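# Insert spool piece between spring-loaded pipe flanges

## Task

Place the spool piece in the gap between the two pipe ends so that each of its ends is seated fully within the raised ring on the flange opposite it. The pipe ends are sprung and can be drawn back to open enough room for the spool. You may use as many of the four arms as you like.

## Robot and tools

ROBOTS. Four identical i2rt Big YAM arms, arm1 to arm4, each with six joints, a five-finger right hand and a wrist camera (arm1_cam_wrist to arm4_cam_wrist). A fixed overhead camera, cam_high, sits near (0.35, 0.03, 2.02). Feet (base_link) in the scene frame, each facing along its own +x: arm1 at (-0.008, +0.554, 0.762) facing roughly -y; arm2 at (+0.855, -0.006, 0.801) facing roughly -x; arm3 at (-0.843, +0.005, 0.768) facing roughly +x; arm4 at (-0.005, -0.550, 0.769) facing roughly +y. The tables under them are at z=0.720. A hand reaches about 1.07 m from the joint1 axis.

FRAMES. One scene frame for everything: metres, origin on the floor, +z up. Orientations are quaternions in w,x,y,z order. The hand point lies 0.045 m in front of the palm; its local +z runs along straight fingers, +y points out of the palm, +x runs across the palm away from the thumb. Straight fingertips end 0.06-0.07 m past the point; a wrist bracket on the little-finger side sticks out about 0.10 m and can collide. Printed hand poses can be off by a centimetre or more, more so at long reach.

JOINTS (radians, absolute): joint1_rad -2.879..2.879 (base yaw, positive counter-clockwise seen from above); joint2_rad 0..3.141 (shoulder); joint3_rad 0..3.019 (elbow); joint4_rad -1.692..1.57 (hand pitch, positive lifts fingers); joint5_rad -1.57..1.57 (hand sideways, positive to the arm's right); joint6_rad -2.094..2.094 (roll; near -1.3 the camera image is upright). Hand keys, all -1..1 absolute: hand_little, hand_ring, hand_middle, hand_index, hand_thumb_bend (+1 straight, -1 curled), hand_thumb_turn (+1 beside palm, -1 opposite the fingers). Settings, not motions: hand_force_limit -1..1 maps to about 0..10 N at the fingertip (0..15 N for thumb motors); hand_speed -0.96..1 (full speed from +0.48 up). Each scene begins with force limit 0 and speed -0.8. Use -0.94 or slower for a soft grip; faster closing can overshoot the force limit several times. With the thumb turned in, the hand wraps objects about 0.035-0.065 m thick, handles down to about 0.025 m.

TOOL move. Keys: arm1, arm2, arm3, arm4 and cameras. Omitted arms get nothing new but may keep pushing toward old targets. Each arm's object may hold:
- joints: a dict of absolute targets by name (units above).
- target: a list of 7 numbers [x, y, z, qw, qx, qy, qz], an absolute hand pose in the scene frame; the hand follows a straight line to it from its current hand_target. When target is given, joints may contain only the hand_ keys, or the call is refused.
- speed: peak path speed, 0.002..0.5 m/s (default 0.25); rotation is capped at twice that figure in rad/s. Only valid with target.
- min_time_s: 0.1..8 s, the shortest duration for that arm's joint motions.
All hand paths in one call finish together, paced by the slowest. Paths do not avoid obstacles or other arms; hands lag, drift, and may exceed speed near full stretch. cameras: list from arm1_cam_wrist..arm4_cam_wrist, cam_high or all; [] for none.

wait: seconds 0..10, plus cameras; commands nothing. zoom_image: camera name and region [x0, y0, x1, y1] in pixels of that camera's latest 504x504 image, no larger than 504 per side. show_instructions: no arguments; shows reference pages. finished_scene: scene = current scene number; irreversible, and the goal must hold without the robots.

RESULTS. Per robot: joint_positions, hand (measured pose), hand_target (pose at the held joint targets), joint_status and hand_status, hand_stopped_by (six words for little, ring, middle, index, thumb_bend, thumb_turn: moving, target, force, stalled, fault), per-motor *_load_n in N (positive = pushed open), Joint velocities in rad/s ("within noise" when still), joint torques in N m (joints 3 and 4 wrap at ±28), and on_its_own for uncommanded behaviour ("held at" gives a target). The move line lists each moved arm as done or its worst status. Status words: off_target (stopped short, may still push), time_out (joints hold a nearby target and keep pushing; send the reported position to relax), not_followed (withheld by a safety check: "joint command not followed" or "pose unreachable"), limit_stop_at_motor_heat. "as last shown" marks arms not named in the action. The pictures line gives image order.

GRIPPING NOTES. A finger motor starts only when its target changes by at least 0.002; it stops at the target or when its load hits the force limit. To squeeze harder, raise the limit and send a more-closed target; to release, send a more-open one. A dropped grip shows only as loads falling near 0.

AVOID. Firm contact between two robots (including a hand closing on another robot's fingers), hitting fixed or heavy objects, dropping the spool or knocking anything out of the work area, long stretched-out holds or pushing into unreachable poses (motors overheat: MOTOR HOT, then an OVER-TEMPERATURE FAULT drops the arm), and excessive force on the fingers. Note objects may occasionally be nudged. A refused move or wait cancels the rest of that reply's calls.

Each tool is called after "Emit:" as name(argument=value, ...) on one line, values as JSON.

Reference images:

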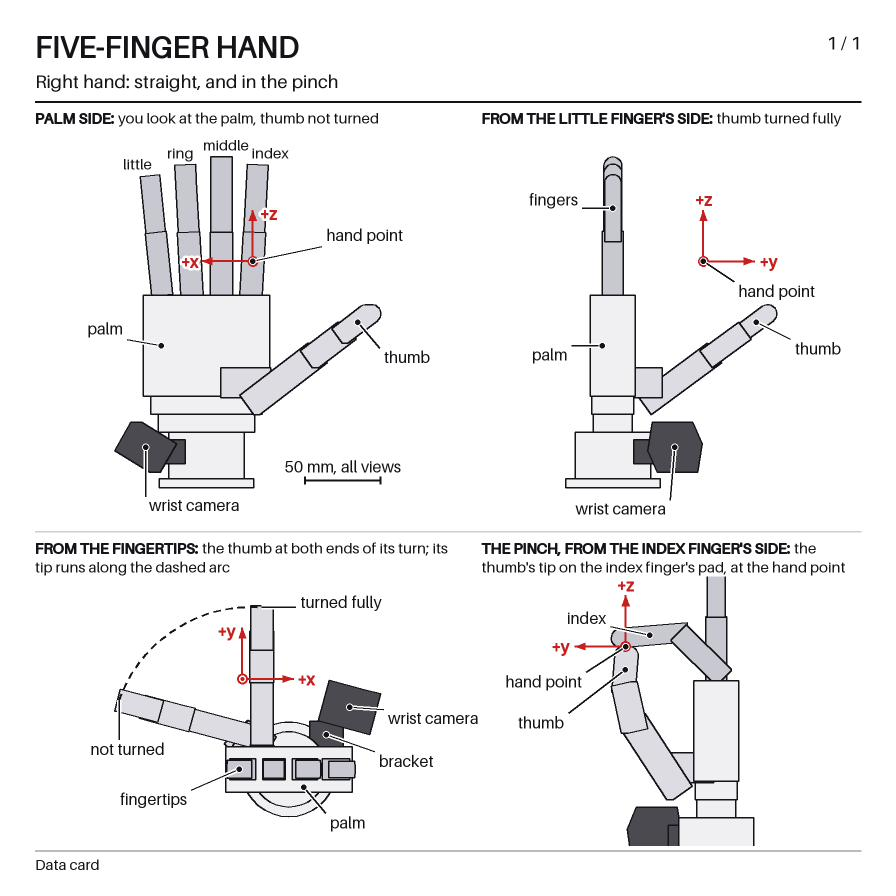

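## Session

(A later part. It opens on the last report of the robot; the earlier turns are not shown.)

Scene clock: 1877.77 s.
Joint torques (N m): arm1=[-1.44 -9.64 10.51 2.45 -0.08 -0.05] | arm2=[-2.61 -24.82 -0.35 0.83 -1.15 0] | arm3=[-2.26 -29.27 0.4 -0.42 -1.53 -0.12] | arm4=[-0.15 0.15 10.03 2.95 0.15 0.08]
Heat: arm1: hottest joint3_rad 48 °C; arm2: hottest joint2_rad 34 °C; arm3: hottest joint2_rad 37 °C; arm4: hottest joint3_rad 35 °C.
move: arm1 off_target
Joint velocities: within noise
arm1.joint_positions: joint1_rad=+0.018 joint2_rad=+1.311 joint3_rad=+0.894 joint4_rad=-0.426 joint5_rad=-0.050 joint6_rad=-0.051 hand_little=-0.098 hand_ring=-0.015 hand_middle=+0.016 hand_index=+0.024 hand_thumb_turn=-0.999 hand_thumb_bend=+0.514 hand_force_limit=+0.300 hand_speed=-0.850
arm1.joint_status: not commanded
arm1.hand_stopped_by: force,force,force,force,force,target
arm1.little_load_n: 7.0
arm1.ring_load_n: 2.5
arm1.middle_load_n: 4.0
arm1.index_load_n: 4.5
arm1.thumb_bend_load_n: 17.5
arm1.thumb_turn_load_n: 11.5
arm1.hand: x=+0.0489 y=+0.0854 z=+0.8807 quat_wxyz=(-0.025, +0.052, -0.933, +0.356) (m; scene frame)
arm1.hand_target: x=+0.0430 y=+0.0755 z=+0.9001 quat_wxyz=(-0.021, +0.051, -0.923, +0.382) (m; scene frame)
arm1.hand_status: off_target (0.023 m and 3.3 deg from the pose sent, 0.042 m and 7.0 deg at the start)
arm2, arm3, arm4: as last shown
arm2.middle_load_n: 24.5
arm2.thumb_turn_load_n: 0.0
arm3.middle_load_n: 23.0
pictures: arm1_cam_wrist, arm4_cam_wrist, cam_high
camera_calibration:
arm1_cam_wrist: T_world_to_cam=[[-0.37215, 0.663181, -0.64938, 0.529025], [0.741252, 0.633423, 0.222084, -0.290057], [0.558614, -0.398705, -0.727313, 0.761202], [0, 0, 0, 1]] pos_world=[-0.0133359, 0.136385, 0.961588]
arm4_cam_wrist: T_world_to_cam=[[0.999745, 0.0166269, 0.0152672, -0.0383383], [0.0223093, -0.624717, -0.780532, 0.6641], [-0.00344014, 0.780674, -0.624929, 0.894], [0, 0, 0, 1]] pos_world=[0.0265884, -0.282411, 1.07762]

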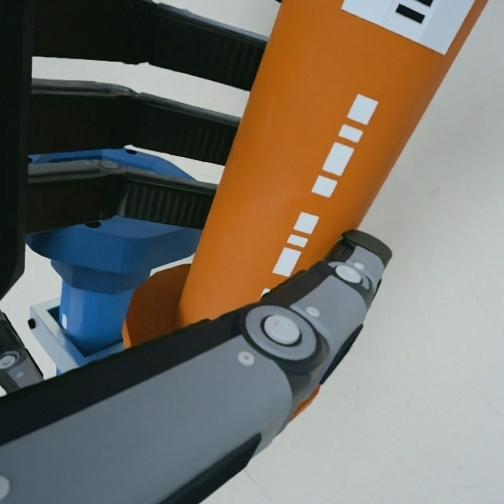

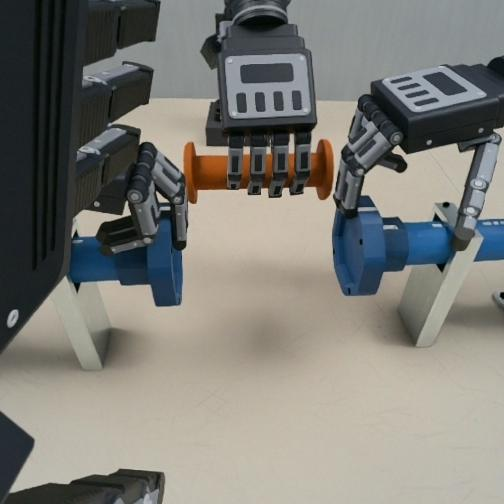

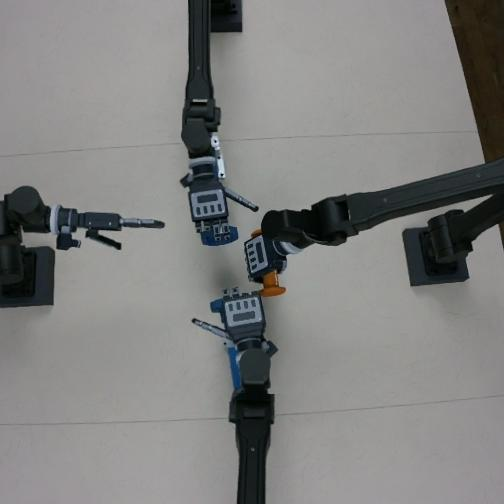

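Emit:
move(arm2={"target": [0.194, 0.014, 0.905, 0.4089, -0.5331, -0.5875, 0.4506], "speed": 0.04}, arm3={"target": [-0.110, -0.019, 0.920, 0.4509, -0.5877, 0.5328, -0.4086], "speed": 0.04}, arm1={"target": [0.0385, 0.045, 0.897, 0.0214, -0.0516, 0.9224, -0.3821], "speed": 0.08}, cameras=["arm1_cam_wrist", "arm4_cam_wrist", "cam_high"])

Emit:
zoom_image(camera="cam_high", region=[185, 210, 295, 320])

Emit:
zoom_image(camera="arm4_cam_wrist", region=[140, 130, 380, 320])

Scene clock: 1902.60 s.
Joint torques (N m): arm1=[-1.44 -8.76 15.41 2.58 -0.08 -0.02] | arm2=[-3.02 -25.76 -1.85 0.72 -1.31 0.03] | arm3=[-2.37 -30.39 -0.58 -0.58 -1.69 -0.12] | arm4=[-0.15 0.15 10.03 2.93 0.16 0.09]
Heat: arm1: hottest joint3_rad 47 °C; arm2: hottest joint2_rad 34 °C; arm3: hottest joint2_rad 37 °C; arm4: hottest joint3_rad 35 °C.
move: arm1 off_target; arm2 off_target; arm3 off_target
Joint velocities: within noise
arm1.joint_positions: joint1_rad=+0.004 joint2_rad=+1.365 joint3_rad=+0.896 joint4_rad=-0.421 joint5_rad=-0.060 joint6_rad=-0.061 hand_little=-0.098 hand_ring=-0.015 hand_middle=+0.016 hand_index=+0.024 hand_thumb_turn=-0.999 hand_thumb_bend=+0.514 hand_force_limit=+0.300 hand_speed=-0.850
arm1.joint_status: not commanded
arm1.hand_stopped_by: force,force,force,force,force,target
arm1.little_load_n: 7.0
arm1.ring_load_n: 2.5
arm1.middle_load_n: 4.0
arm1.index_load_n: 5.0
arm1.thumb_bend_load_n: 17.5
arm1.thumb_turn_load_n: 12.0
arm1.hand: x=+0.0436 y=+0.0841 z=+0.8579 quat_wxyz=(-0.025, +0.052, -0.941, +0.334) (m; scene frame)
arm1.hand_target: x=+0.0381 y=+0.0489 z=+0.8986 quat_wxyz=(-0.021, +0.051, -0.922, +0.382) (m; scene frame)
arm1.hand_status: off_target (0.055 m and 5.9 deg from the pose sent, 0.045 m and 3.3 deg at the start)
arm2.joint_positions: joint1_rad=-0.067 joint2_rad=+1.883 joint3_rad=+1.123 joint4_rad=+0.531 joint5_rad=-0.186 joint6_rad=-0.052 hand_little=-0.900 hand_ring=-0.900 hand_middle=-0.011 hand_index=-0.004 hand_thumb_turn=+1.000 hand_thumb_bend=+1.000 hand_force_limit=+0.950 hand_speed=-0.900
arm2.joint_status: not commanded
arm2.hand_stopped_by: target,target,force,force,target,target
arm2.little_load_n: 0.0
arm2.ring_load_n: 0.0
arm2.middle_load_n: 25.0
arm2.index_load_n: 30.0
arm2.thumb_bend_load_n: 0.0
arm2.thumb_turn_load_n: -0.5
arm2.hand: x=+0.1338 y=+0.0008 z=+0.8950 quat_wxyz=(-0.427, +0.520, +0.581, -0.458) (m; scene frame)
arm2.hand_target: x=+0.1847 y=+0.0115 z=+0.8996 quat_wxyz=(-0.409, +0.534, +0.587, -0.451) (m; scene frame)
arm2.hand_status: off_target (0.062 m and 2.8 deg from the pose sent, 0.065 m and 2.4 deg at the start)
arm3.joint_positions: joint1_rad=-0.056 joint2_rad=+1.953 joint3_rad=+1.374 joint4_rad=+0.353 joint5_rad=-0.166 joint6_rad=-0.053 hand_little=-0.900 hand_ring=-0.900 hand_middle=-0.032 hand_index=-0.014 hand_thumb_turn=+1.000 hand_thumb_bend=+1.000 hand_force_limit=+0.950 hand_speed=-0.900
arm3.joint_status: not commanded
arm3.hand_stopped_by: target,target,force,force,target,target
arm3.little_load_n: 0.0
arm3.ring_load_n: 0.0
arm3.middle_load_n: 24.0
arm3.index_load_n: 21.0
arm3.thumb_bend_load_n: 0.0
arm3.thumb_turn_load_n: 0.0
arm3.hand: x=-0.0545 y=-0.0110 z=+0.8950 quat_wxyz=(-0.455, +0.576, -0.528, +0.426) (m; scene frame)
arm3.hand_target: x=-0.1008 y=-0.0174 z=+0.9146 quat_wxyz=(-0.452, +0.587, -0.533, +0.409) (m; scene frame)
arm3.hand_status: off_target (0.061 m and 2.5 deg from the pose sent, 0.064 m and 2.2 deg at the start)
arm4: as last shown
arm4.thumb_bend_load_n: 0.5
pictures: arm1_cam_wrist, arm4_cam_wrist, cam_high
camera_calibration:
arm1_cam_wrist: T_world_to_cam=[[-0.373015, 0.69256, -0.61743, 0.483308], [0.741614, 0.622444, 0.250144, -0.303376], [0.557556, -0.364587, -0.745793, 0.760109], [0, 0, 0, 1]] pos_world=[-0.0185345, 0.131241, 0.941181]
arm4_cam_wrist: T_world_to_cam=[[0.999745, 0.0166269, 0.0152672, -0.0383383], [0.0223093, -0.624717, -0.780532, 0.6641], [-0.00344014, 0.780674, -0.624929, 0.894], [0, 0, 0, 1]] pos_world=[0.0265884, -0.282411, 1.07762]

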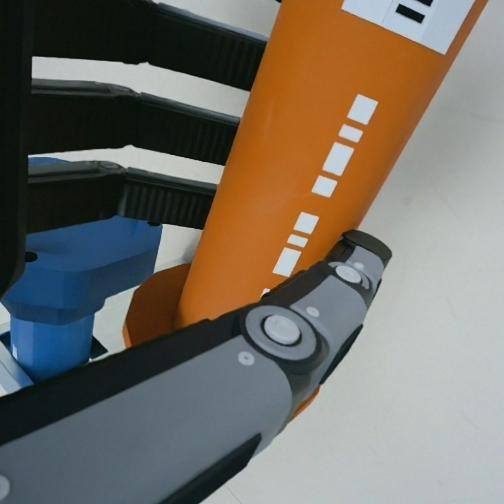

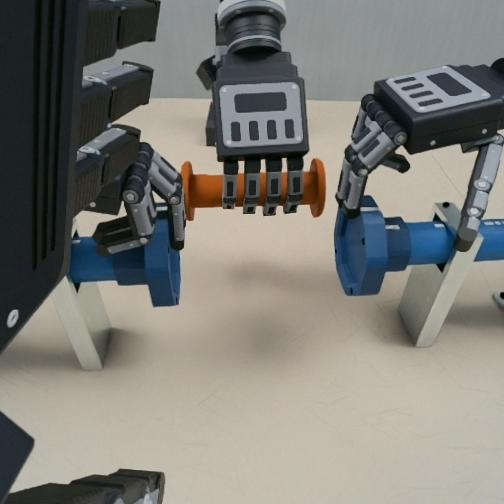

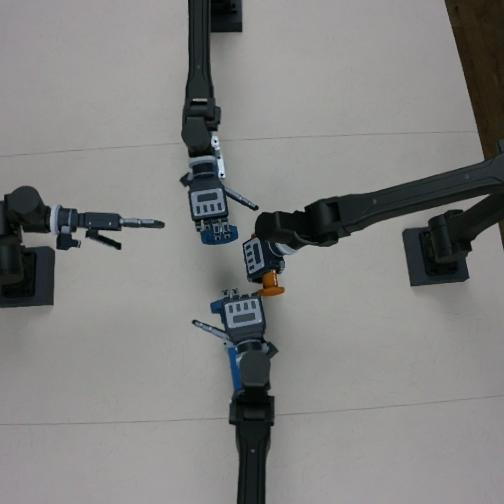

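Scaled by 4.582 from the camera's 504x504 image, which has a finer 720x720 frame.

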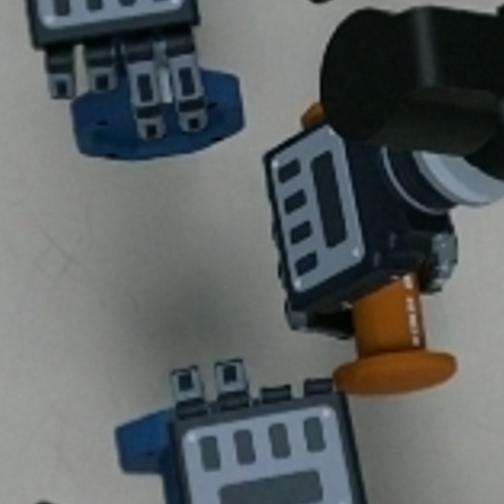

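Scaled by 2.100 from the camera's 504x504 image, which has a finer 720x720 frame.

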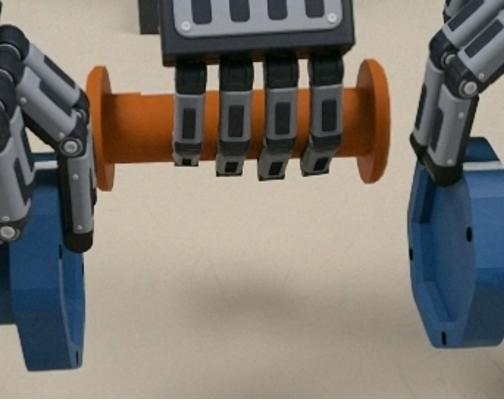

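Emit:
move(arm1={"target": [0.044, 0.010, 0.915, 0.0214, -0.0516, 0.9224, -0.3821], "speed": 0.08}, cameras=["arm4_cam_wrist", "cam_high"])

Emit:
zoom_image(camera="cam_high", region=[185, 210, 295, 320])

Emit:
zoom_image(camera="arm4_cam_wrist", region=[140, 130, 380, 320])

Scene clock: 1920.40 s.
Joint torques (N m): arm1=[-0.56 -9.7 15.82 1.59 0.11 0.07] | arm2=[-3.19 -25.7 -1.89 0.73 -1.33 0.03] | arm3=[-2.02 -30.56 -0.58 -0.49 -1.65 -0.11] | arm4=[-0.09 0.21 10.03 2.93 0.15 0.08]
Heat: arm1: hottest joint3_rad 46 °C; arm2: hottest joint2_rad 34 °C; arm3: hottest joint2_rad 38 °C; arm4: hottest joint3_rad 35 °C.
move: arm1 off_target
Joint velocities: within noise
arm1.joint_positions: joint1_rad=+0.004 joint2_rad=+1.437 joint3_rad=+1.019 joint4_rad=-0.440 joint5_rad=-0.057 joint6_rad=-0.062 hand_little=-0.098 hand_ring=-0.015 hand_middle=+0.016 hand_index=+0.024 hand_thumb_turn=-0.999 hand_thumb_bend=+0.514 hand_force_limit=+0.300 hand_speed=-0.850
arm1.joint_status: not commanded
arm1.hand_stopped_by: force,force,force,force,force,target
arm1.little_load_n: 7.0
arm1.ring_load_n: 2.5
arm1.middle_load_n: 4.0
arm1.index_load_n: 4.5
arm1.thumb_bend_load_n: 17.5
arm1.thumb_turn_load_n: 12.0
arm1.hand: x=+0.0442 y=+0.0405 z=+0.8787 quat_wxyz=(-0.024, +0.052, -0.936, +0.348) (m; scene frame)
arm1.hand_target: x=+0.0437 y=+0.0128 z=+0.9158 quat_wxyz=(-0.021, +0.051, -0.922, +0.383) (m; scene frame)
arm1.hand_status: off_target (0.047 m and 4.2 deg from the pose sent, 0.094 m and 5.9 deg at the start)
arm2, arm3, arm4: as last shown
arm2.index_load_n: 30.5
arm2.thumb_turn_load_n: 0.0
arm2.hand: x=+0.1337 y=+0.0008 z=+0.8951 quat_wxyz=(-0.427, +0.520, +0.581, -0.458) (m; scene frame)
arm2.hand_target: x=+0.1846 y=+0.0115 z=+0.8997 quat_wxyz=(-0.409, +0.533, +0.587, -0.451) (m; scene frame)
arm3.thumb_turn_load_n: -0.5
arm4.thumb_bend_load_n: 0.0
pictures: arm4_cam_wrist, cam_high
camera_calibration:
arm4_cam_wrist: T_world_to_cam=[[0.999745, 0.0166269, 0.0152672, -0.0383383], [0.0223093, -0.624717, -0.780532, 0.6641], [-0.00344014, 0.780674, -0.624929, 0.894], [0, 0, 0, 1]] pos_world=[0.0265884, -0.282411, 1.07762]

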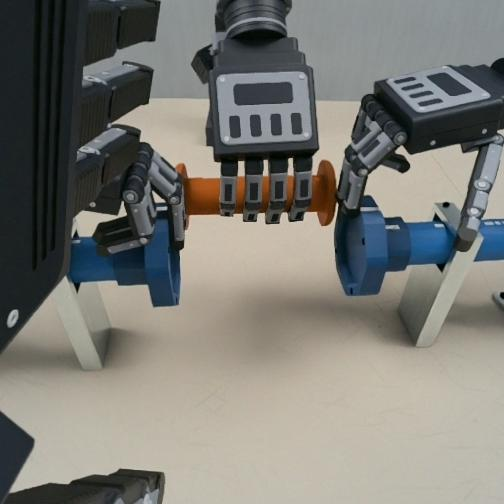

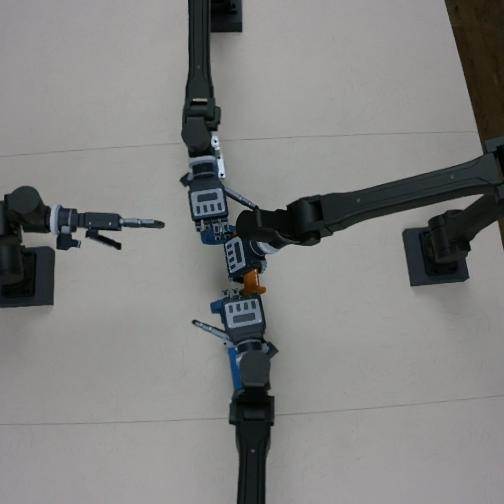

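Scaled by 4.582 from the camera's 504x504 image, which has a finer 720x720 frame.

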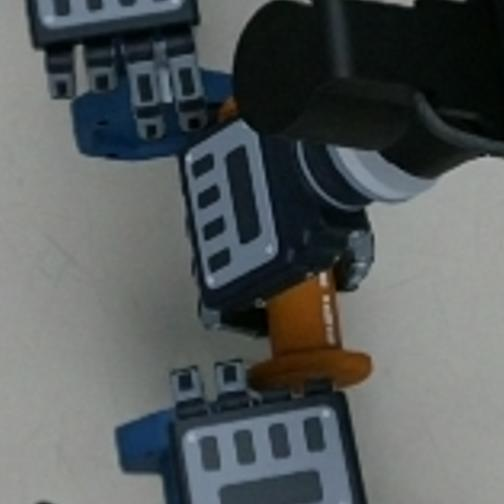

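Scaled by 2.100 from the camera's 504x504 image, which has a finer 720x720 frame.

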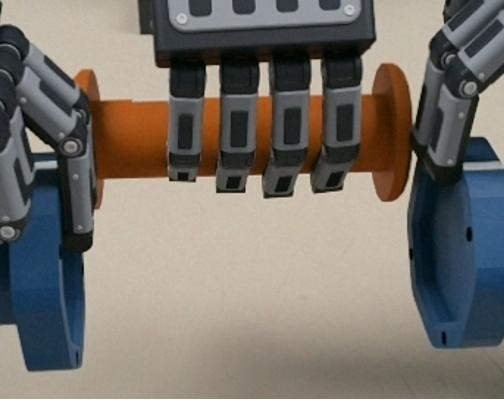

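Emit:
move(arm1={"target": [0.048, -0.002, 0.895, 0.0214, -0.0516, 0.9224, -0.3821], "speed": 0.06}, cameras=["arm1_cam_wrist", "arm2_cam_wrist", "arm3_cam_wrist", "arm4_cam_wrist", "cam_high"])

Emit:
zoom_image(camera="cam_high", region=[185, 210, 295, 320])

Emit:
zoom_image(camera="arm4_cam_wrist", region=[140, 130, 380, 320])

Scene clock: 1946.00 s.
Joint torques (N m): arm1=[0.09 -10.34 15.31 2.55 0.19 0.11] | arm2=[-3.14 -25.7 -1.92 0.79 -1.31 0.03] | arm3=[-2.14 -30.86 -0.59 -0.51 -1.68 -0.14] | arm4=[-0.09 0.15 10.03 2.93 0.15 0.09]
Heat: arm1: hottest joint3_rad 49 °C; arm2: hottest joint2_rad 34 °C; arm3: hottest joint2_rad 39 °C; arm4: hottest joint3_rad 35 °C.
move: arm1 off_target
Joint velocities: within noise
arm1.joint_positions: joint1_rad=+0.004 joint2_rad=+1.486 joint3_rad=+1.019 joint4_rad=-0.419 joint5_rad=-0.054 joint6_rad=-0.061 hand_little=-0.098 hand_ring=-0.015 hand_middle=+0.016 hand_index=+0.024 hand_thumb_turn=-0.999 hand_thumb_bend=+0.514 hand_force_limit=+0.300 hand_speed=-0.850
arm1.joint_status: not commanded
arm1.hand_stopped_by: force,force,force,force,force,target
arm1.little_load_n: 7.0
arm1.ring_load_n: 2.5
arm1.middle_load_n: 4.0
arm1.index_load_n: 4.5
arm1.thumb_bend_load_n: 18.0
arm1.thumb_turn_load_n: 12.0
arm1.hand: x=+0.0439 y=+0.0363 z=+0.8571 quat_wxyz=(-0.023, +0.051, -0.940, +0.335) (m; scene frame)
arm1.hand_target: x=+0.0477 y=+0.0018 z=+0.8967 quat_wxyz=(-0.022, +0.051, -0.922, +0.382) (m; scene frame)
arm1.hand_status: off_target (0.054 m and 5.7 deg from the pose sent, 0.046 m and 4.2 deg at the start)
arm2, arm3, arm4: as last shown
arm2.thumb_turn_load_n: -0.5
arm3.middle_load_n: 24.5
arm3.hand: x=-0.0545 y=-0.0110 z=+0.8953 quat_wxyz=(-0.455, +0.576, -0.528, +0.426) (m; scene frame)
arm3.hand_target: x=-0.1008 y=-0.0174 z=+0.9148 quat_wxyz=(-0.452, +0.587, -0.533, +0.409) (m; scene frame)
pictures: arm1_cam_wrist, arm2_cam_wrist, arm3_cam_wrist, arm4_cam_wrist, cam_high
camera_calibration:
arm1_cam_wrist: T_world_to_cam=[[-0.372837, 0.69181, -0.618378, 0.516817], [0.745038, 0.620435, 0.244907, -0.269274], [0.553092, -0.369404, -0.746746, 0.74315], [0, 0, 0, 1]] pos_world=[-0.0177229, 0.0840499, 0.940479]
arm2_cam_wrist: T_world_to_cam=[[0.149902, 0.282762, -0.947404, 0.830172], [0.614622, -0.777232, -0.134724, 0.0369702], [-0.774448, -0.5621, -0.2903, 0.479702], [0, 0, 0, 1]] pos_world=[0.224337, 0.0636344, 0.930747]
arm3_cam_wrist: T_world_to_cam=[[-0.228265, -0.221428, -0.948085, 0.834788], [-0.590878, 0.805456, -0.0458542, 0.01596], [0.773794, 0.549736, -0.314695, 0.446901], [0, 0, 0, 1]] pos_world=[-0.145826, -0.0736871, 0.932819]
arm4_cam_wrist: T_world_to_cam=[[0.999745, 0.0166269, 0.0152672, -0.0383383], [0.0223093, -0.624717, -0.780532, 0.6641], [-0.00344014, 0.780674, -0.624929, 0.894], [0, 0, 0, 1]] pos_world=[0.0265884, -0.282411, 1.07762]

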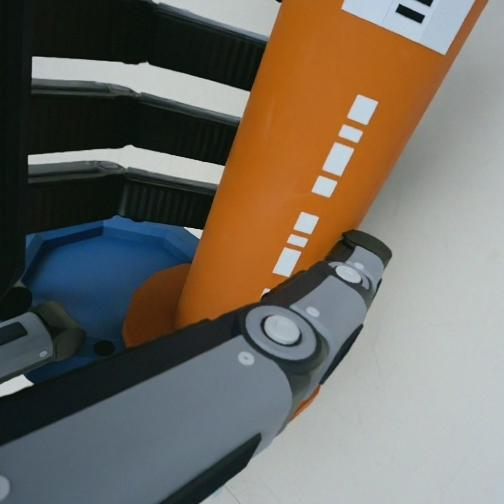

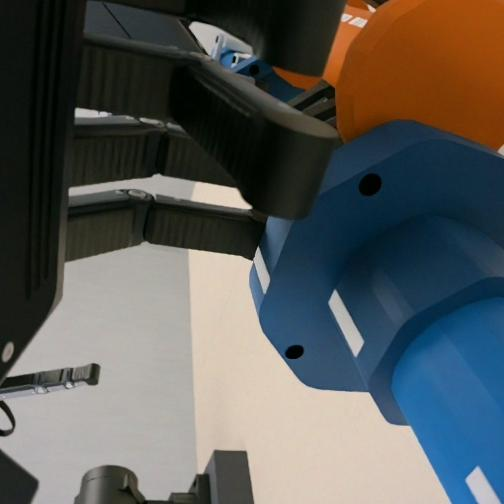

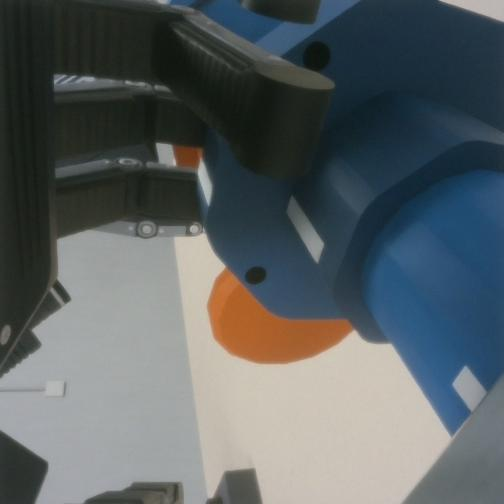

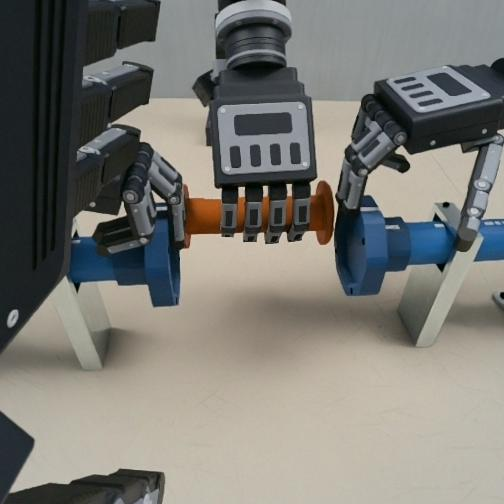

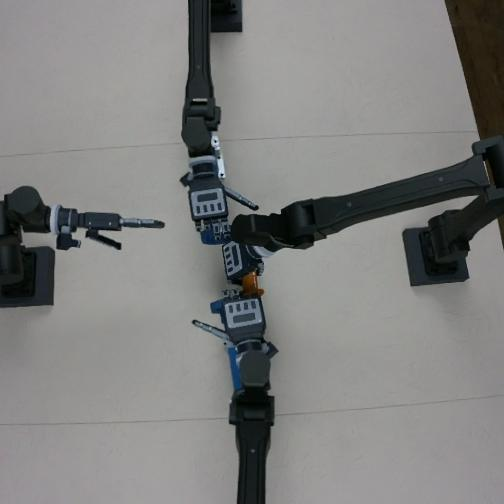

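Scaled by 4.582 from the camera's 504x504 image, which has a finer 720x720 frame.

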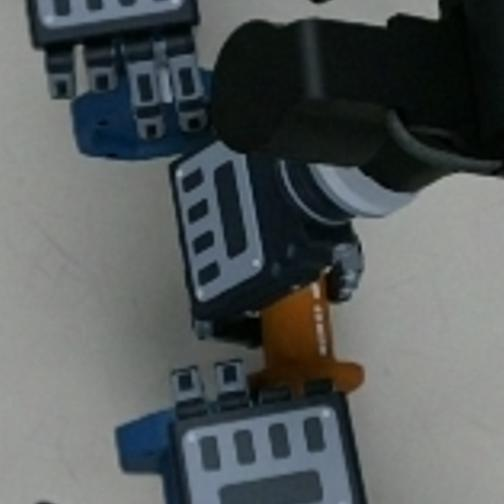

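Scaled by 2.100 from the camera's 504x504 image, which has a finer 720x720 frame.

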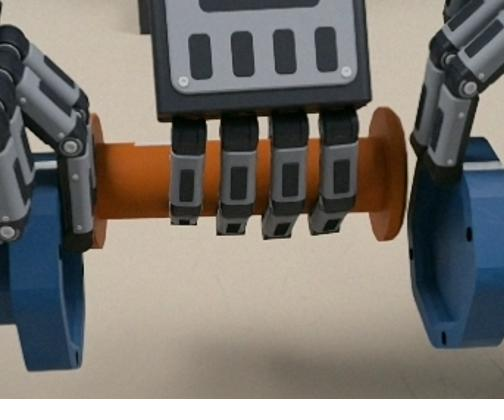

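Emit:
move(arm1={"target": [0.049, -0.030, 0.902, 0.0281, -0.0677, 0.9214, -0.3816], "speed": 0.06}, cameras=["arm1_cam_wrist", "arm3_cam_wrist", "arm4_cam_wrist", "cam_high"])

Emit:
zoom_image(camera="cam_high", region=[185, 210, 295, 320])

Emit:
zoom_image(camera="arm4_cam_wrist", region=[140, 130, 380, 320])

Scene clock: 1974.00 s.
Joint torques (N m): arm1=[-0.38 -11.75 16.73 1.99 -0.03 -0.1] | arm2=[-3.08 -25.35 -1.84 0.72 -1.34 0.04] | arm3=[-2.02 -30.51 -0.43 -0.49 -1.69 -0.09] | arm4=[-0.09 0.15 10.03 2.95 0.15 0.08]
Heat: arm1: hottest joint3_rad 50 °C; arm2: hottest joint2_rad 34 °C; arm3: hottest joint2_rad 40 °C; arm4: hottest joint3_rad 35 °C.
move: arm1 off_target
Joint velocities: within noise
arm1.joint_positions: joint1_rad=+0.004 joint2_rad=+1.555 joint3_rad=+1.094 joint4_rad=-0.427 joint5_rad=-0.077 joint6_rad=-0.067 hand_little=-0.099 hand_ring=-0.015 hand_middle=+0.016 hand_index=+0.024 hand_thumb_turn=-0.999 hand_thumb_bend=+0.514 hand_force_limit=+0.300 hand_speed=-0.850
arm1.joint_status: not commanded
arm1.hand_stopped_by: force,force,force,force,force,target
arm1.little_load_n: 0.0
arm1.ring_load_n: 6.0
arm1.middle_load_n: 4.0
arm1.index_load_n: 4.0
arm1.thumb_bend_load_n: 15.0
arm1.thumb_turn_load_n: 5.5
arm1.hand: x=+0.0487 y=+0.0102 z=+0.8563 quat_wxyz=(-0.032, +0.058, -0.940, +0.335) (m; scene frame)
arm1.hand_target: x=+0.0486 y=-0.0255 z=+0.9034 quat_wxyz=(-0.028, +0.067, -0.921, +0.382) (m; scene frame)
arm1.hand_status: off_target (0.061 m and 5.9 deg from the pose sent, 0.080 m and 6.1 deg at the start)
arm2, arm3, arm4: as last shown
arm2.joint_positions: joint1_rad=-0.067 joint2_rad=+1.883 joint3_rad=+1.123 joint4_rad=+0.531 joint5_rad=-0.186 joint6_rad=-0.053 hand_little=-0.900 hand_ring=-0.900 hand_middle=-0.011 hand_index=-0.004 hand_thumb_turn=+1.000 hand_thumb_bend=+1.000 hand_force_limit=+0.950 hand_speed=-0.900
arm2.middle_load_n: 24.5
arm2.index_load_n: 30.0
arm2.thumb_turn_load_n: 0.0
arm2.hand: x=+0.1337 y=+0.0009 z=+0.8951 quat_wxyz=(-0.427, +0.519, +0.581, -0.458) (m; scene frame)
arm2.hand_target: x=+0.1847 y=+0.0115 z=+0.8994 quat_wxyz=(-0.409, +0.534, +0.587, -0.451) (m; scene frame)
arm3.joint_positions: joint1_rad=-0.056 joint2_rad=+1.952 joint3_rad=+1.373 joint4_rad=+0.353 joint5_rad=-0.166 joint6_rad=-0.053 hand_little=-0.900 hand_ring=-0.900 hand_middle=-0.031 hand_index=-0.014 hand_thumb_turn=+1.000 hand_thumb_bend=+1.000 hand_force_limit=+0.950 hand_speed=-0.900
arm3.middle_load_n: 24.0
arm3.index_load_n: 21.5
arm3.thumb_turn_load_n: 0.0
arm3.hand: x=-0.0550 y=-0.0110 z=+0.8950 quat_wxyz=(-0.455, +0.576, -0.528, +0.426) (m; scene frame)
arm3.hand_target: x=-0.1008 y=-0.0174 z=+0.9146 quat_wxyz=(-0.451, +0.587, -0.533, +0.409) (m; scene frame)
pictures: arm1_cam_wrist, arm3_cam_wrist, arm4_cam_wrist, cam_high
camera_calibration:
arm1_cam_wrist: T_world_to_cam=[[-0.377421, 0.68581, -0.622268, 0.539848], [0.729586, 0.634052, 0.256286, -0.265604], [0.570314, -0.35727, -0.739662, 0.723119], [0, 0, 0, 1]] pos_world=[-0.0148734, 0.0565224, 0.938864]
arm3_cam_wrist: T_world_to_cam=[[-0.229105, -0.221339, -0.947903, 0.834199], [-0.590596, 0.80569, -0.0453868, 0.0152787], [0.773762, 0.549429, -0.31531, 0.44777], [0, 0, 0, 1]] pos_world=[-0.146325, -0.0736871, 0.932619]
arm4_cam_wrist: T_world_to_cam=[[0.999745, 0.0166269, 0.0152672, -0.0383383], [0.0223093, -0.624717, -0.780532, 0.6641], [-0.00344014, 0.780674, -0.624929, 0.894], [0, 0, 0, 1]] pos_world=[0.0265884, -0.282411, 1.07762]

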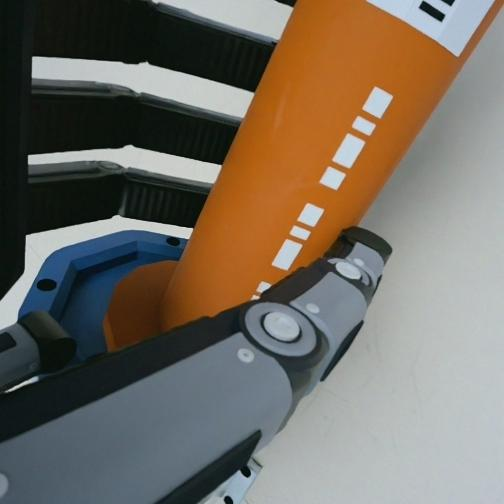

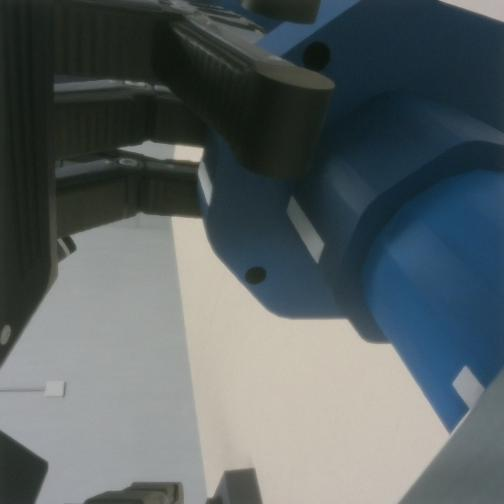

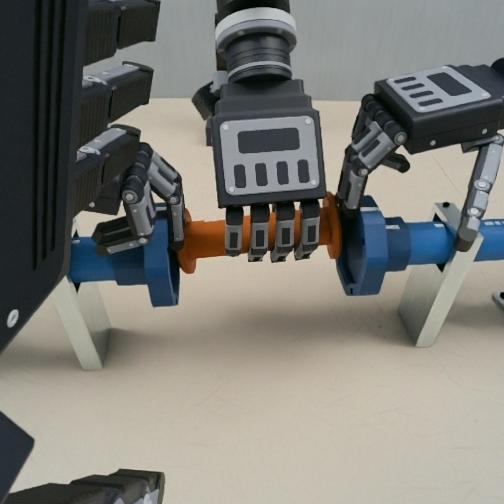

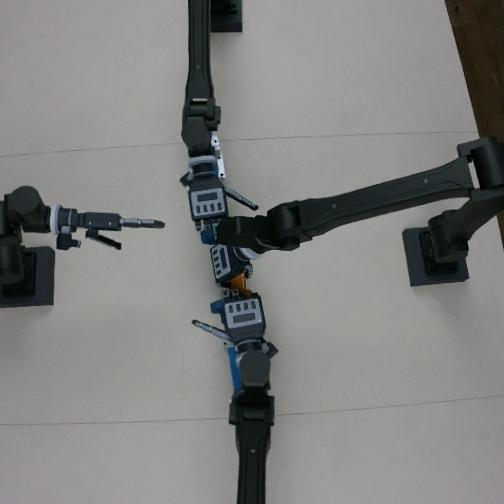

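Scaled by 4.582 from the camera's 504x504 image, which has a finer 720x720 frame.

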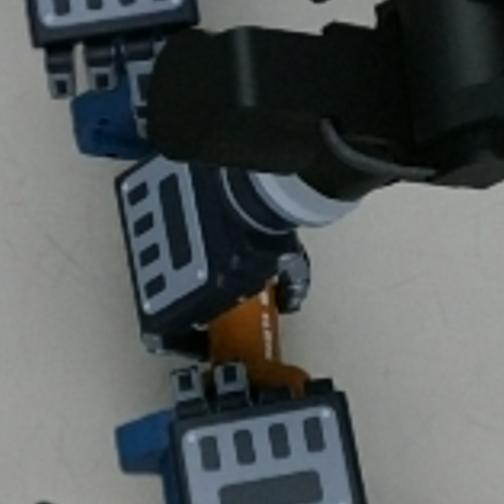

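Scaled by 2.100 from the camera's 504x504 image, which has a finer 720x720 frame.

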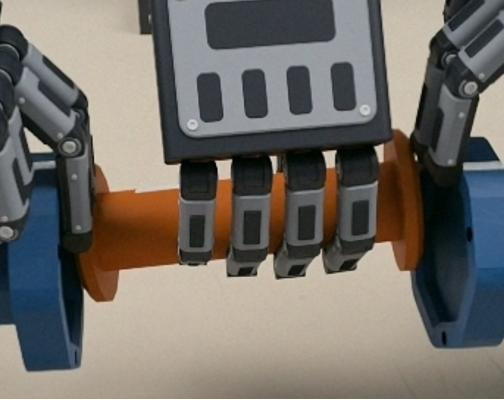

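Emit:
move(arm1={"target": [0.047, 0.005, 0.880, 0.0281, -0.0677, 0.9214, -0.3816], "speed": 0.06}, cameras=["arm1_cam_wrist", "arm4_cam_wrist", "cam_high"])

Emit:
zoom_image(camera="cam_high", region=[185, 210, 295, 320])

Emit:
zoom_image(camera="arm4_cam_wrist", region=[140, 130, 380, 320])

Scene clock: 2013.63 s.
Joint torques (N m): arm1=[-0.5 -13.22 10.07 2.74 -0.02 -0.01] | arm2=[-3.31 -25.82 -1.89 0.7 -1.32 0.05] | arm3=[-2.37 -30.51 -0.5 -0.46 -1.69 -0.11] | arm4=[-0.03 0.15 10.03 2.93 0.15 0.08]
Heat: arm1: hottest joint3_rad 49 °C; arm2: hottest joint2_rad 35 °C; arm3: hottest joint2_rad 44 °C; arm4: hottest joint3_rad 35 °C.
move: arm1 off_target
Joint velocities: within noise
arm1.joint_positions: joint1_rad=+0.004 joint2_rad=+1.527 joint3_rad=+1.049 joint4_rad=-0.375 joint5_rad=-0.079 joint6_rad=-0.077 hand_little=-0.099 hand_ring=-0.015 hand_middle=+0.016 hand_index=+0.024 hand_thumb_turn=-1.000 hand_thumb_bend=+0.514 hand_force_limit=+0.300 hand_speed=-0.850
arm1.joint_status: not commanded
arm1.hand_stopped_by: force,force,force,force,force,target
arm1.little_load_n: 0.5
arm1.ring_load_n: 7.0
arm1.middle_load_n: 4.5
arm1.index_load_n: 4.0
arm1.thumb_bend_load_n: 14.5
arm1.thumb_turn_load_n: 4.5
arm1.hand: x=+0.0484 y=+0.0157 z=+0.8559 quat_wxyz=(-0.031, +0.063, -0.934, +0.351) (m; scene frame)
arm1.hand_target: x=+0.0469 y=+0.0054 z=+0.8801 quat_wxyz=(-0.028, +0.067, -0.921, +0.381) (m; scene frame)
arm1.hand_status: off_target (0.026 m and 3.8 deg from the pose sent, 0.024 m and 5.9 deg at the start)
arm2, arm3: as last shown
arm2.hand_target: x=+0.1847 y=+0.0115 z=+0.8995 quat_wxyz=(-0.409, +0.534, +0.587, -0.451) (m; scene frame)
arm3.index_load_n: 21.0
arm3.thumb_turn_load_n: -0.5
arm4.joint_positions: joint1_rad=+0.151 joint2_rad=+0.534 joint3_rad=+0.387 joint4_rad=-0.031 joint5_rad=+0.242 joint6_rad=-1.269 hand_little=+1.000 hand_ring=+1.000 hand_middle=+1.000 hand_index=+1.000 hand_thumb_turn=+1.000 hand_thumb_bend=+1.000 hand_force_limit=+0.000 hand_speed=-0.800
arm4.joint_status: not commanded
arm4.hand_stopped_by: target,target,target,target,target,target
arm4.little_load_n: 0.0
arm4.ring_load_n: 0.0
arm4.middle_load_n: 0.0
arm4.index_load_n: 0.0
arm4.thumb_bend_load_n: 0.0
arm4.thumb_turn_load_n: 0.0
arm4.hand: x=+0.0291 y=-0.1950 z=+1.0074 quat_wxyz=(-0.497, +0.621, +0.441, +0.415) (m; scene frame)
arm4.hand_target: x=+0.0330 y=-0.1923 z=+1.0110 quat_wxyz=(-0.501, +0.625, +0.429, +0.418) (m; scene frame)
arm4.hand_status: not commanded
pictures: arm1_cam_wrist, arm4_cam_wrist, cam_high
camera_calibration:
arm1_cam_wrist: T_world_to_cam=[[-0.385672, 0.660076, -0.644637, 0.555554], [0.72473, 0.649128, 0.231085, -0.247207], [0.570985, -0.378064, -0.728727, 0.715968], [0, 0, 0, 1]] pos_world=[-0.0153873, 0.0644429, 0.937001]
arm4_cam_wrist: T_world_to_cam=[[0.999745, 0.0166269, 0.0152672, -0.0383383], [0.0223093, -0.624717, -0.780532, 0.6641], [-0.00344014, 0.780674, -0.624929, 0.894], [0, 0, 0, 1]] pos_world=[0.0265884, -0.282411, 1.07762]

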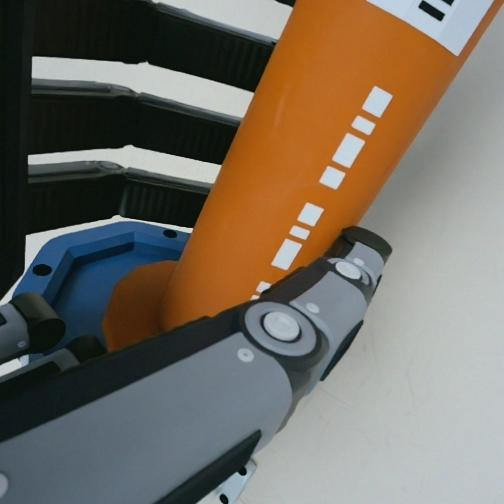

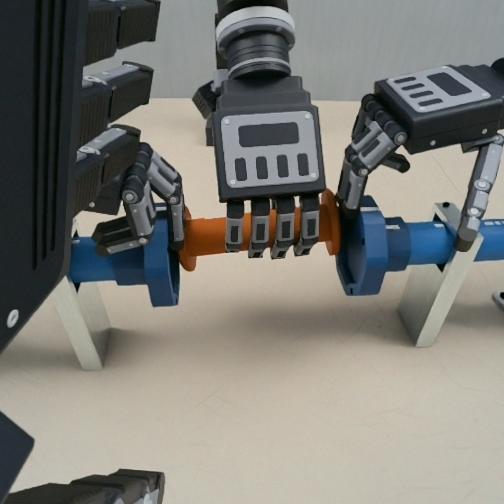

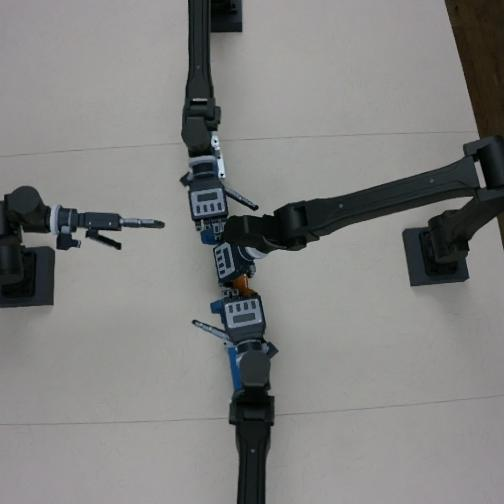

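Scaled by 4.582 from the camera's 504x504 image, which has a finer 720x720 frame.

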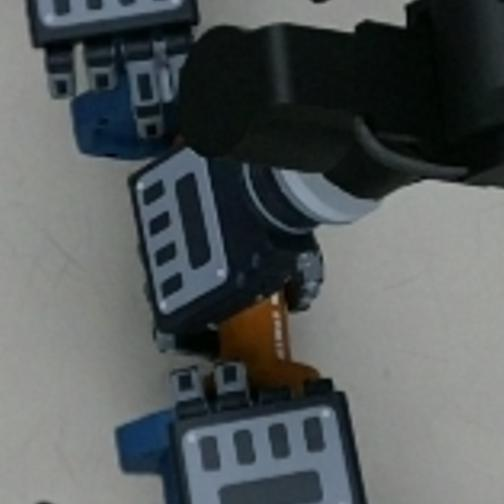

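Scaled by 2.100 from the camera's 504x504 image, which has a finer 720x720 frame.

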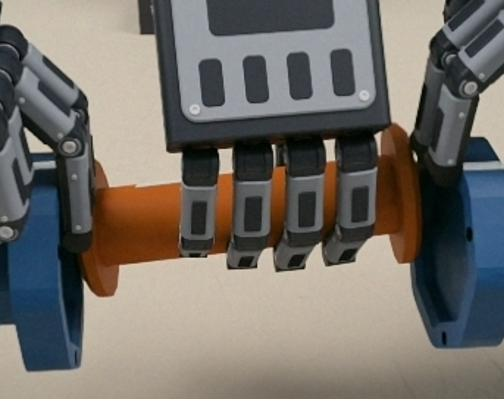

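Emit:
move(arm1={"target": [0.047, 0.030, 0.878, -0.0162, -0.0859, 0.9198, -0.3823], "speed": 0.08}, cameras=["arm1_cam_wrist", "arm4_cam_wrist", "cam_high"])

Emit:
zoom_image(camera="cam_high", region=[185, 210, 295, 320])

Emit:
zoom_image(camera="arm4_cam_wrist", region=[140, 130, 380, 320])

Scene clock: 2062.93 s.
Joint torques (N m): arm1=[0.09 -11.81 10.1 2.66 0.41 -0.06] | arm2=[-3.31 -25.64 -1.87 0.69 -1.31 0.05] | arm3=[-2.26 -30.45 -0.46 -0.59 -1.68 -0.12] | arm4=[-0.15 0.15 10.03 2.95 0.15 0.08]
Heat: arm1: hottest joint3_rad 43 °C; arm2: hottest joint2_rad 35 °C; arm3: hottest joint2_rad 46 °C; arm4: hottest joint3_rad 35 °C.
move: arm1 off_target
Joint velocities: within noise
arm1.joint_positions: joint1_rad=+0.037 joint2_rad=+1.459 joint3_rad=+0.978 joint4_rad=-0.368 joint5_rad=+0.010 joint6_rad=-0.110 hand_little=-0.099 hand_ring=-0.015 hand_middle=+0.016 hand_index=+0.024 hand_thumb_turn=-1.000 hand_thumb_bend=+0.514 hand_force_limit=+0.300 hand_speed=-0.850
arm1.joint_status: not commanded
arm1.hand_stopped_by: force,force,force,force,force,target
arm1.little_load_n: 0.5
arm1.ring_load_n: 7.0
arm1.middle_load_n: 4.5
arm1.index_load_n: 4.0
arm1.thumb_bend_load_n: 14.5
arm1.thumb_turn_load_n: 5.0
arm1.hand: x=+0.0455 y=+0.0410 z=+0.8554 quat_wxyz=(+0.010, +0.078, -0.933, +0.352) (m; scene frame)
arm1.hand_target: x=+0.0470 y=+0.0306 z=+0.8781 quat_wxyz=(+0.016, +0.086, -0.920, +0.382) (m; scene frame)
arm1.hand_status: off_target (0.025 m and 3.9 deg from the pose sent, 0.026 m and 7.2 deg at the start)
arm2, arm3, arm4: as last shown
arm2.ring_load_n: -0.5
arm3.middle_load_n: 23.5
arm3.thumb_turn_load_n: 0.0
pictures: arm1_cam_wrist, arm4_cam_wrist, cam_high
camera_calibration:
arm1_cam_wrist: T_world_to_cam=[[-0.441101, 0.654251, -0.614317, 0.514332], [0.742279, 0.650704, 0.16002, -0.201408], [0.504432, -0.38541, -0.772663, 0.767747], [0, 0, 0, 1]] pos_world=[-0.0109024, 0.0904525, 0.941402]
arm4_cam_wrist: T_world_to_cam=[[0.999745, 0.0166269, 0.0152672, -0.0383383], [0.0223093, -0.624717, -0.780532, 0.6641], [-0.00344014, 0.780674, -0.624929, 0.894], [0, 0, 0, 1]] pos_world=[0.0265884, -0.282411, 1.07762]

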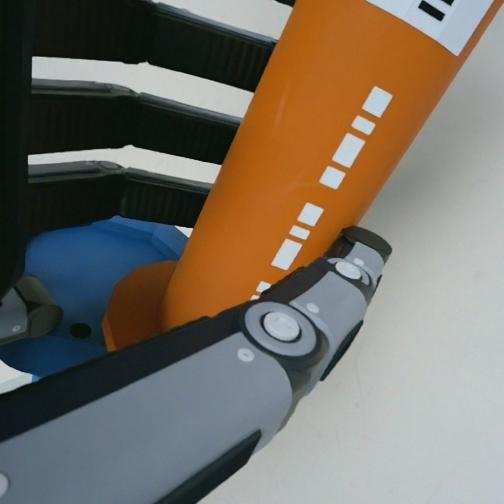

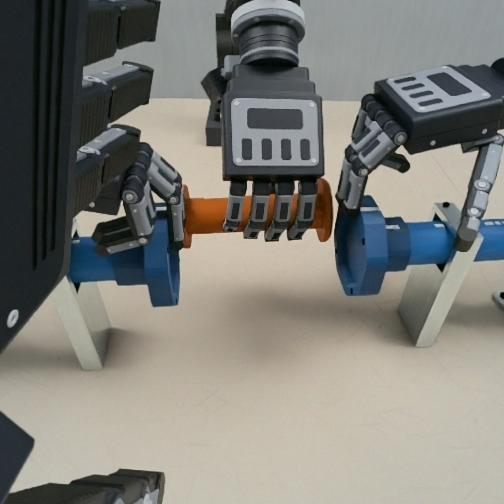

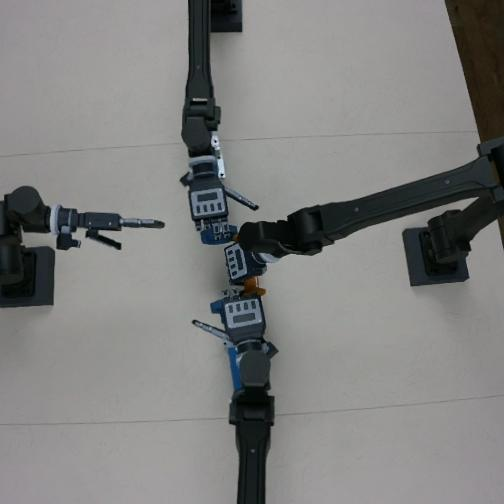

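Scaled by 4.582 from the camera's 504x504 image, which has a finer 720x720 frame.

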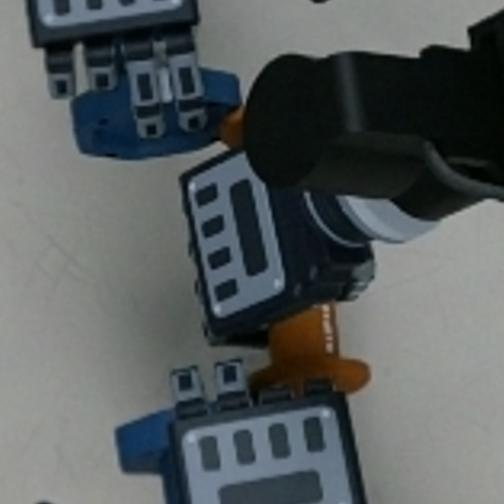

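Scaled by 2.100 from the camera's 504x504 image, which has a finer 720x720 frame.

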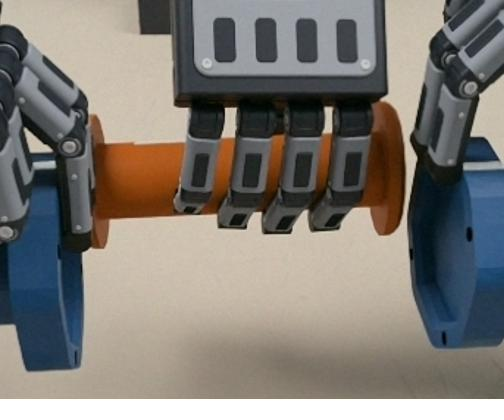

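Emit:
move(arm1={"target": [0.050, -0.025, 0.882, -0.0085, -0.1044, 0.9179, -0.3825], "speed": 0.06}, cameras=["arm1_cam_wrist", "arm4_cam_wrist", "cam_high"])

Emit:
zoom_image(camera="cam_high", region=[185, 210, 295, 320])

Emit:
zoom_image(camera="arm4_cam_wrist", region=[140, 130, 380, 320])

Scene clock: 2085.47 s.
Joint torques (N m): arm1=[-0.67 -11.11 15.39 1.62 -0.01 -0.02] | arm2=[-3.19 -25.64 -1.84 0.72 -1.31 0.05] | arm3=[-2.14 -30.27 -0.59 -0.53 -1.71 -0.11] | arm4=[-0.09 0.09 10.03 2.93 0.15 0.08]
Heat: arm1: hottest joint3_rad 43 °C; arm2: hottest joint2_rad 35 °C; arm3: hottest joint2_rad 46 °C; arm4: hottest joint3_rad 35 °C.
move: arm1 off_target
Joint velocities: within noise
arm1.joint_positions: joint1_rad=+0.037 joint2_rad=+1.559 joint3_rad=+1.071 joint4_rad=-0.368 joint5_rad=-0.016 joint6_rad=-0.150 hand_little=-0.099 hand_ring=-0.015 hand_middle=+0.016 hand_index=+0.024 hand_thumb_turn=-1.000 hand_thumb_bend=+0.514 hand_force_limit=+0.300 hand_speed=-0.850
arm1.joint_status: not commanded
arm1.hand_stopped_by: force,force,force,force,force,target
arm1.little_load_n: 0.0
arm1.ring_load_n: 7.5
arm1.middle_load_n: 3.5
arm1.index_load_n: 2.0
arm1.thumb_bend_load_n: 11.5
arm1.thumb_turn_load_n: 5.5
arm1.hand: x=+0.0502 y=+0.0070 z=+0.8474 quat_wxyz=(+0.005, +0.101, -0.932, +0.349) (m; scene frame)
arm1.hand_target: x=+0.0496 y=-0.0222 z=+0.8829 quat_wxyz=(+0.009, +0.104, -0.918, +0.383) (m; scene frame)
arm1.hand_status: off_target (0.047 m and 4.2 deg from the pose sent, 0.071 m and 4.9 deg at the start)
arm2, arm3, arm4: as last shown
arm2.ring_load_n: 0.0
pictures: arm1_cam_wrist, arm4_cam_wrist, cam_high
camera_calibration:
arm1_cam_wrist: T_world_to_cam=[[-0.475646, 0.636606, -0.607036, 0.529376], [0.711984, 0.683883, 0.159318, -0.179647], [0.516565, -0.356421, -0.77854, 0.750317], [0, 0, 0, 1]] pos_world=[-0.00788563, 0.0532828, 0.934123]
arm4_cam_wrist: T_world_to_cam=[[0.999745, 0.0166269, 0.0152672, -0.0383383], [0.0223093, -0.624717, -0.780532, 0.6641], [-0.00344014, 0.780674, -0.624929, 0.894], [0, 0, 0, 1]] pos_world=[0.0265884, -0.282411, 1.07762]

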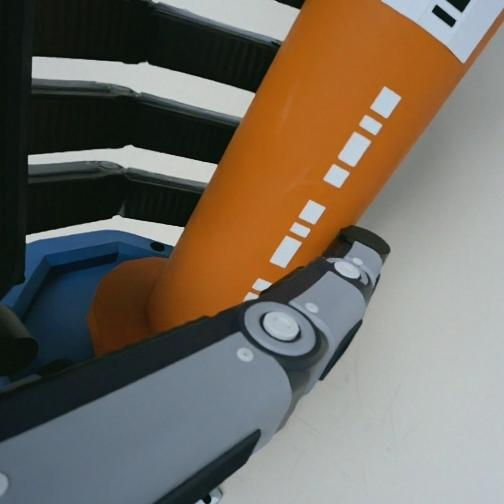

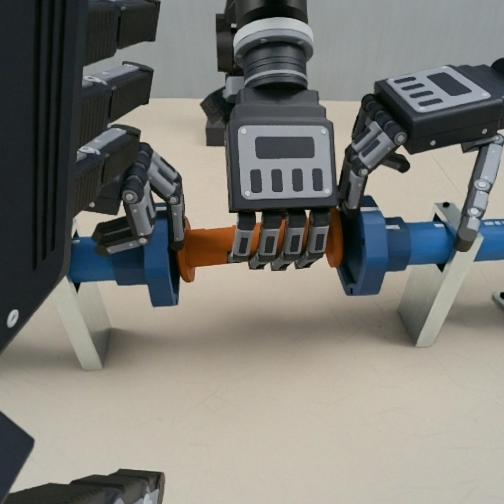

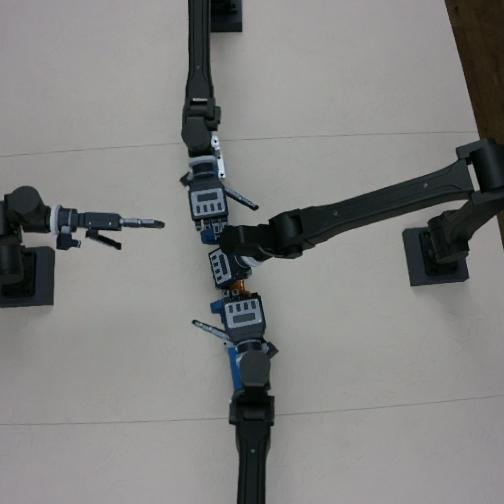

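Scaled by 4.582 from the camera's 504x504 image, which has a finer 720x720 frame.

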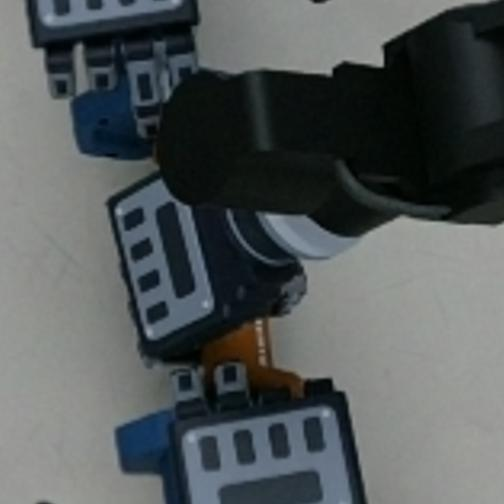

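Scaled by 2.100 from the camera's 504x504 image, which has a finer 720x720 frame.

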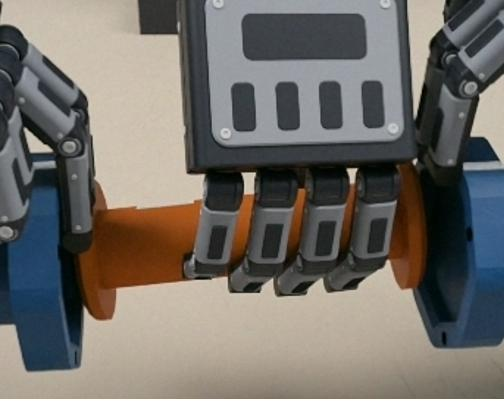

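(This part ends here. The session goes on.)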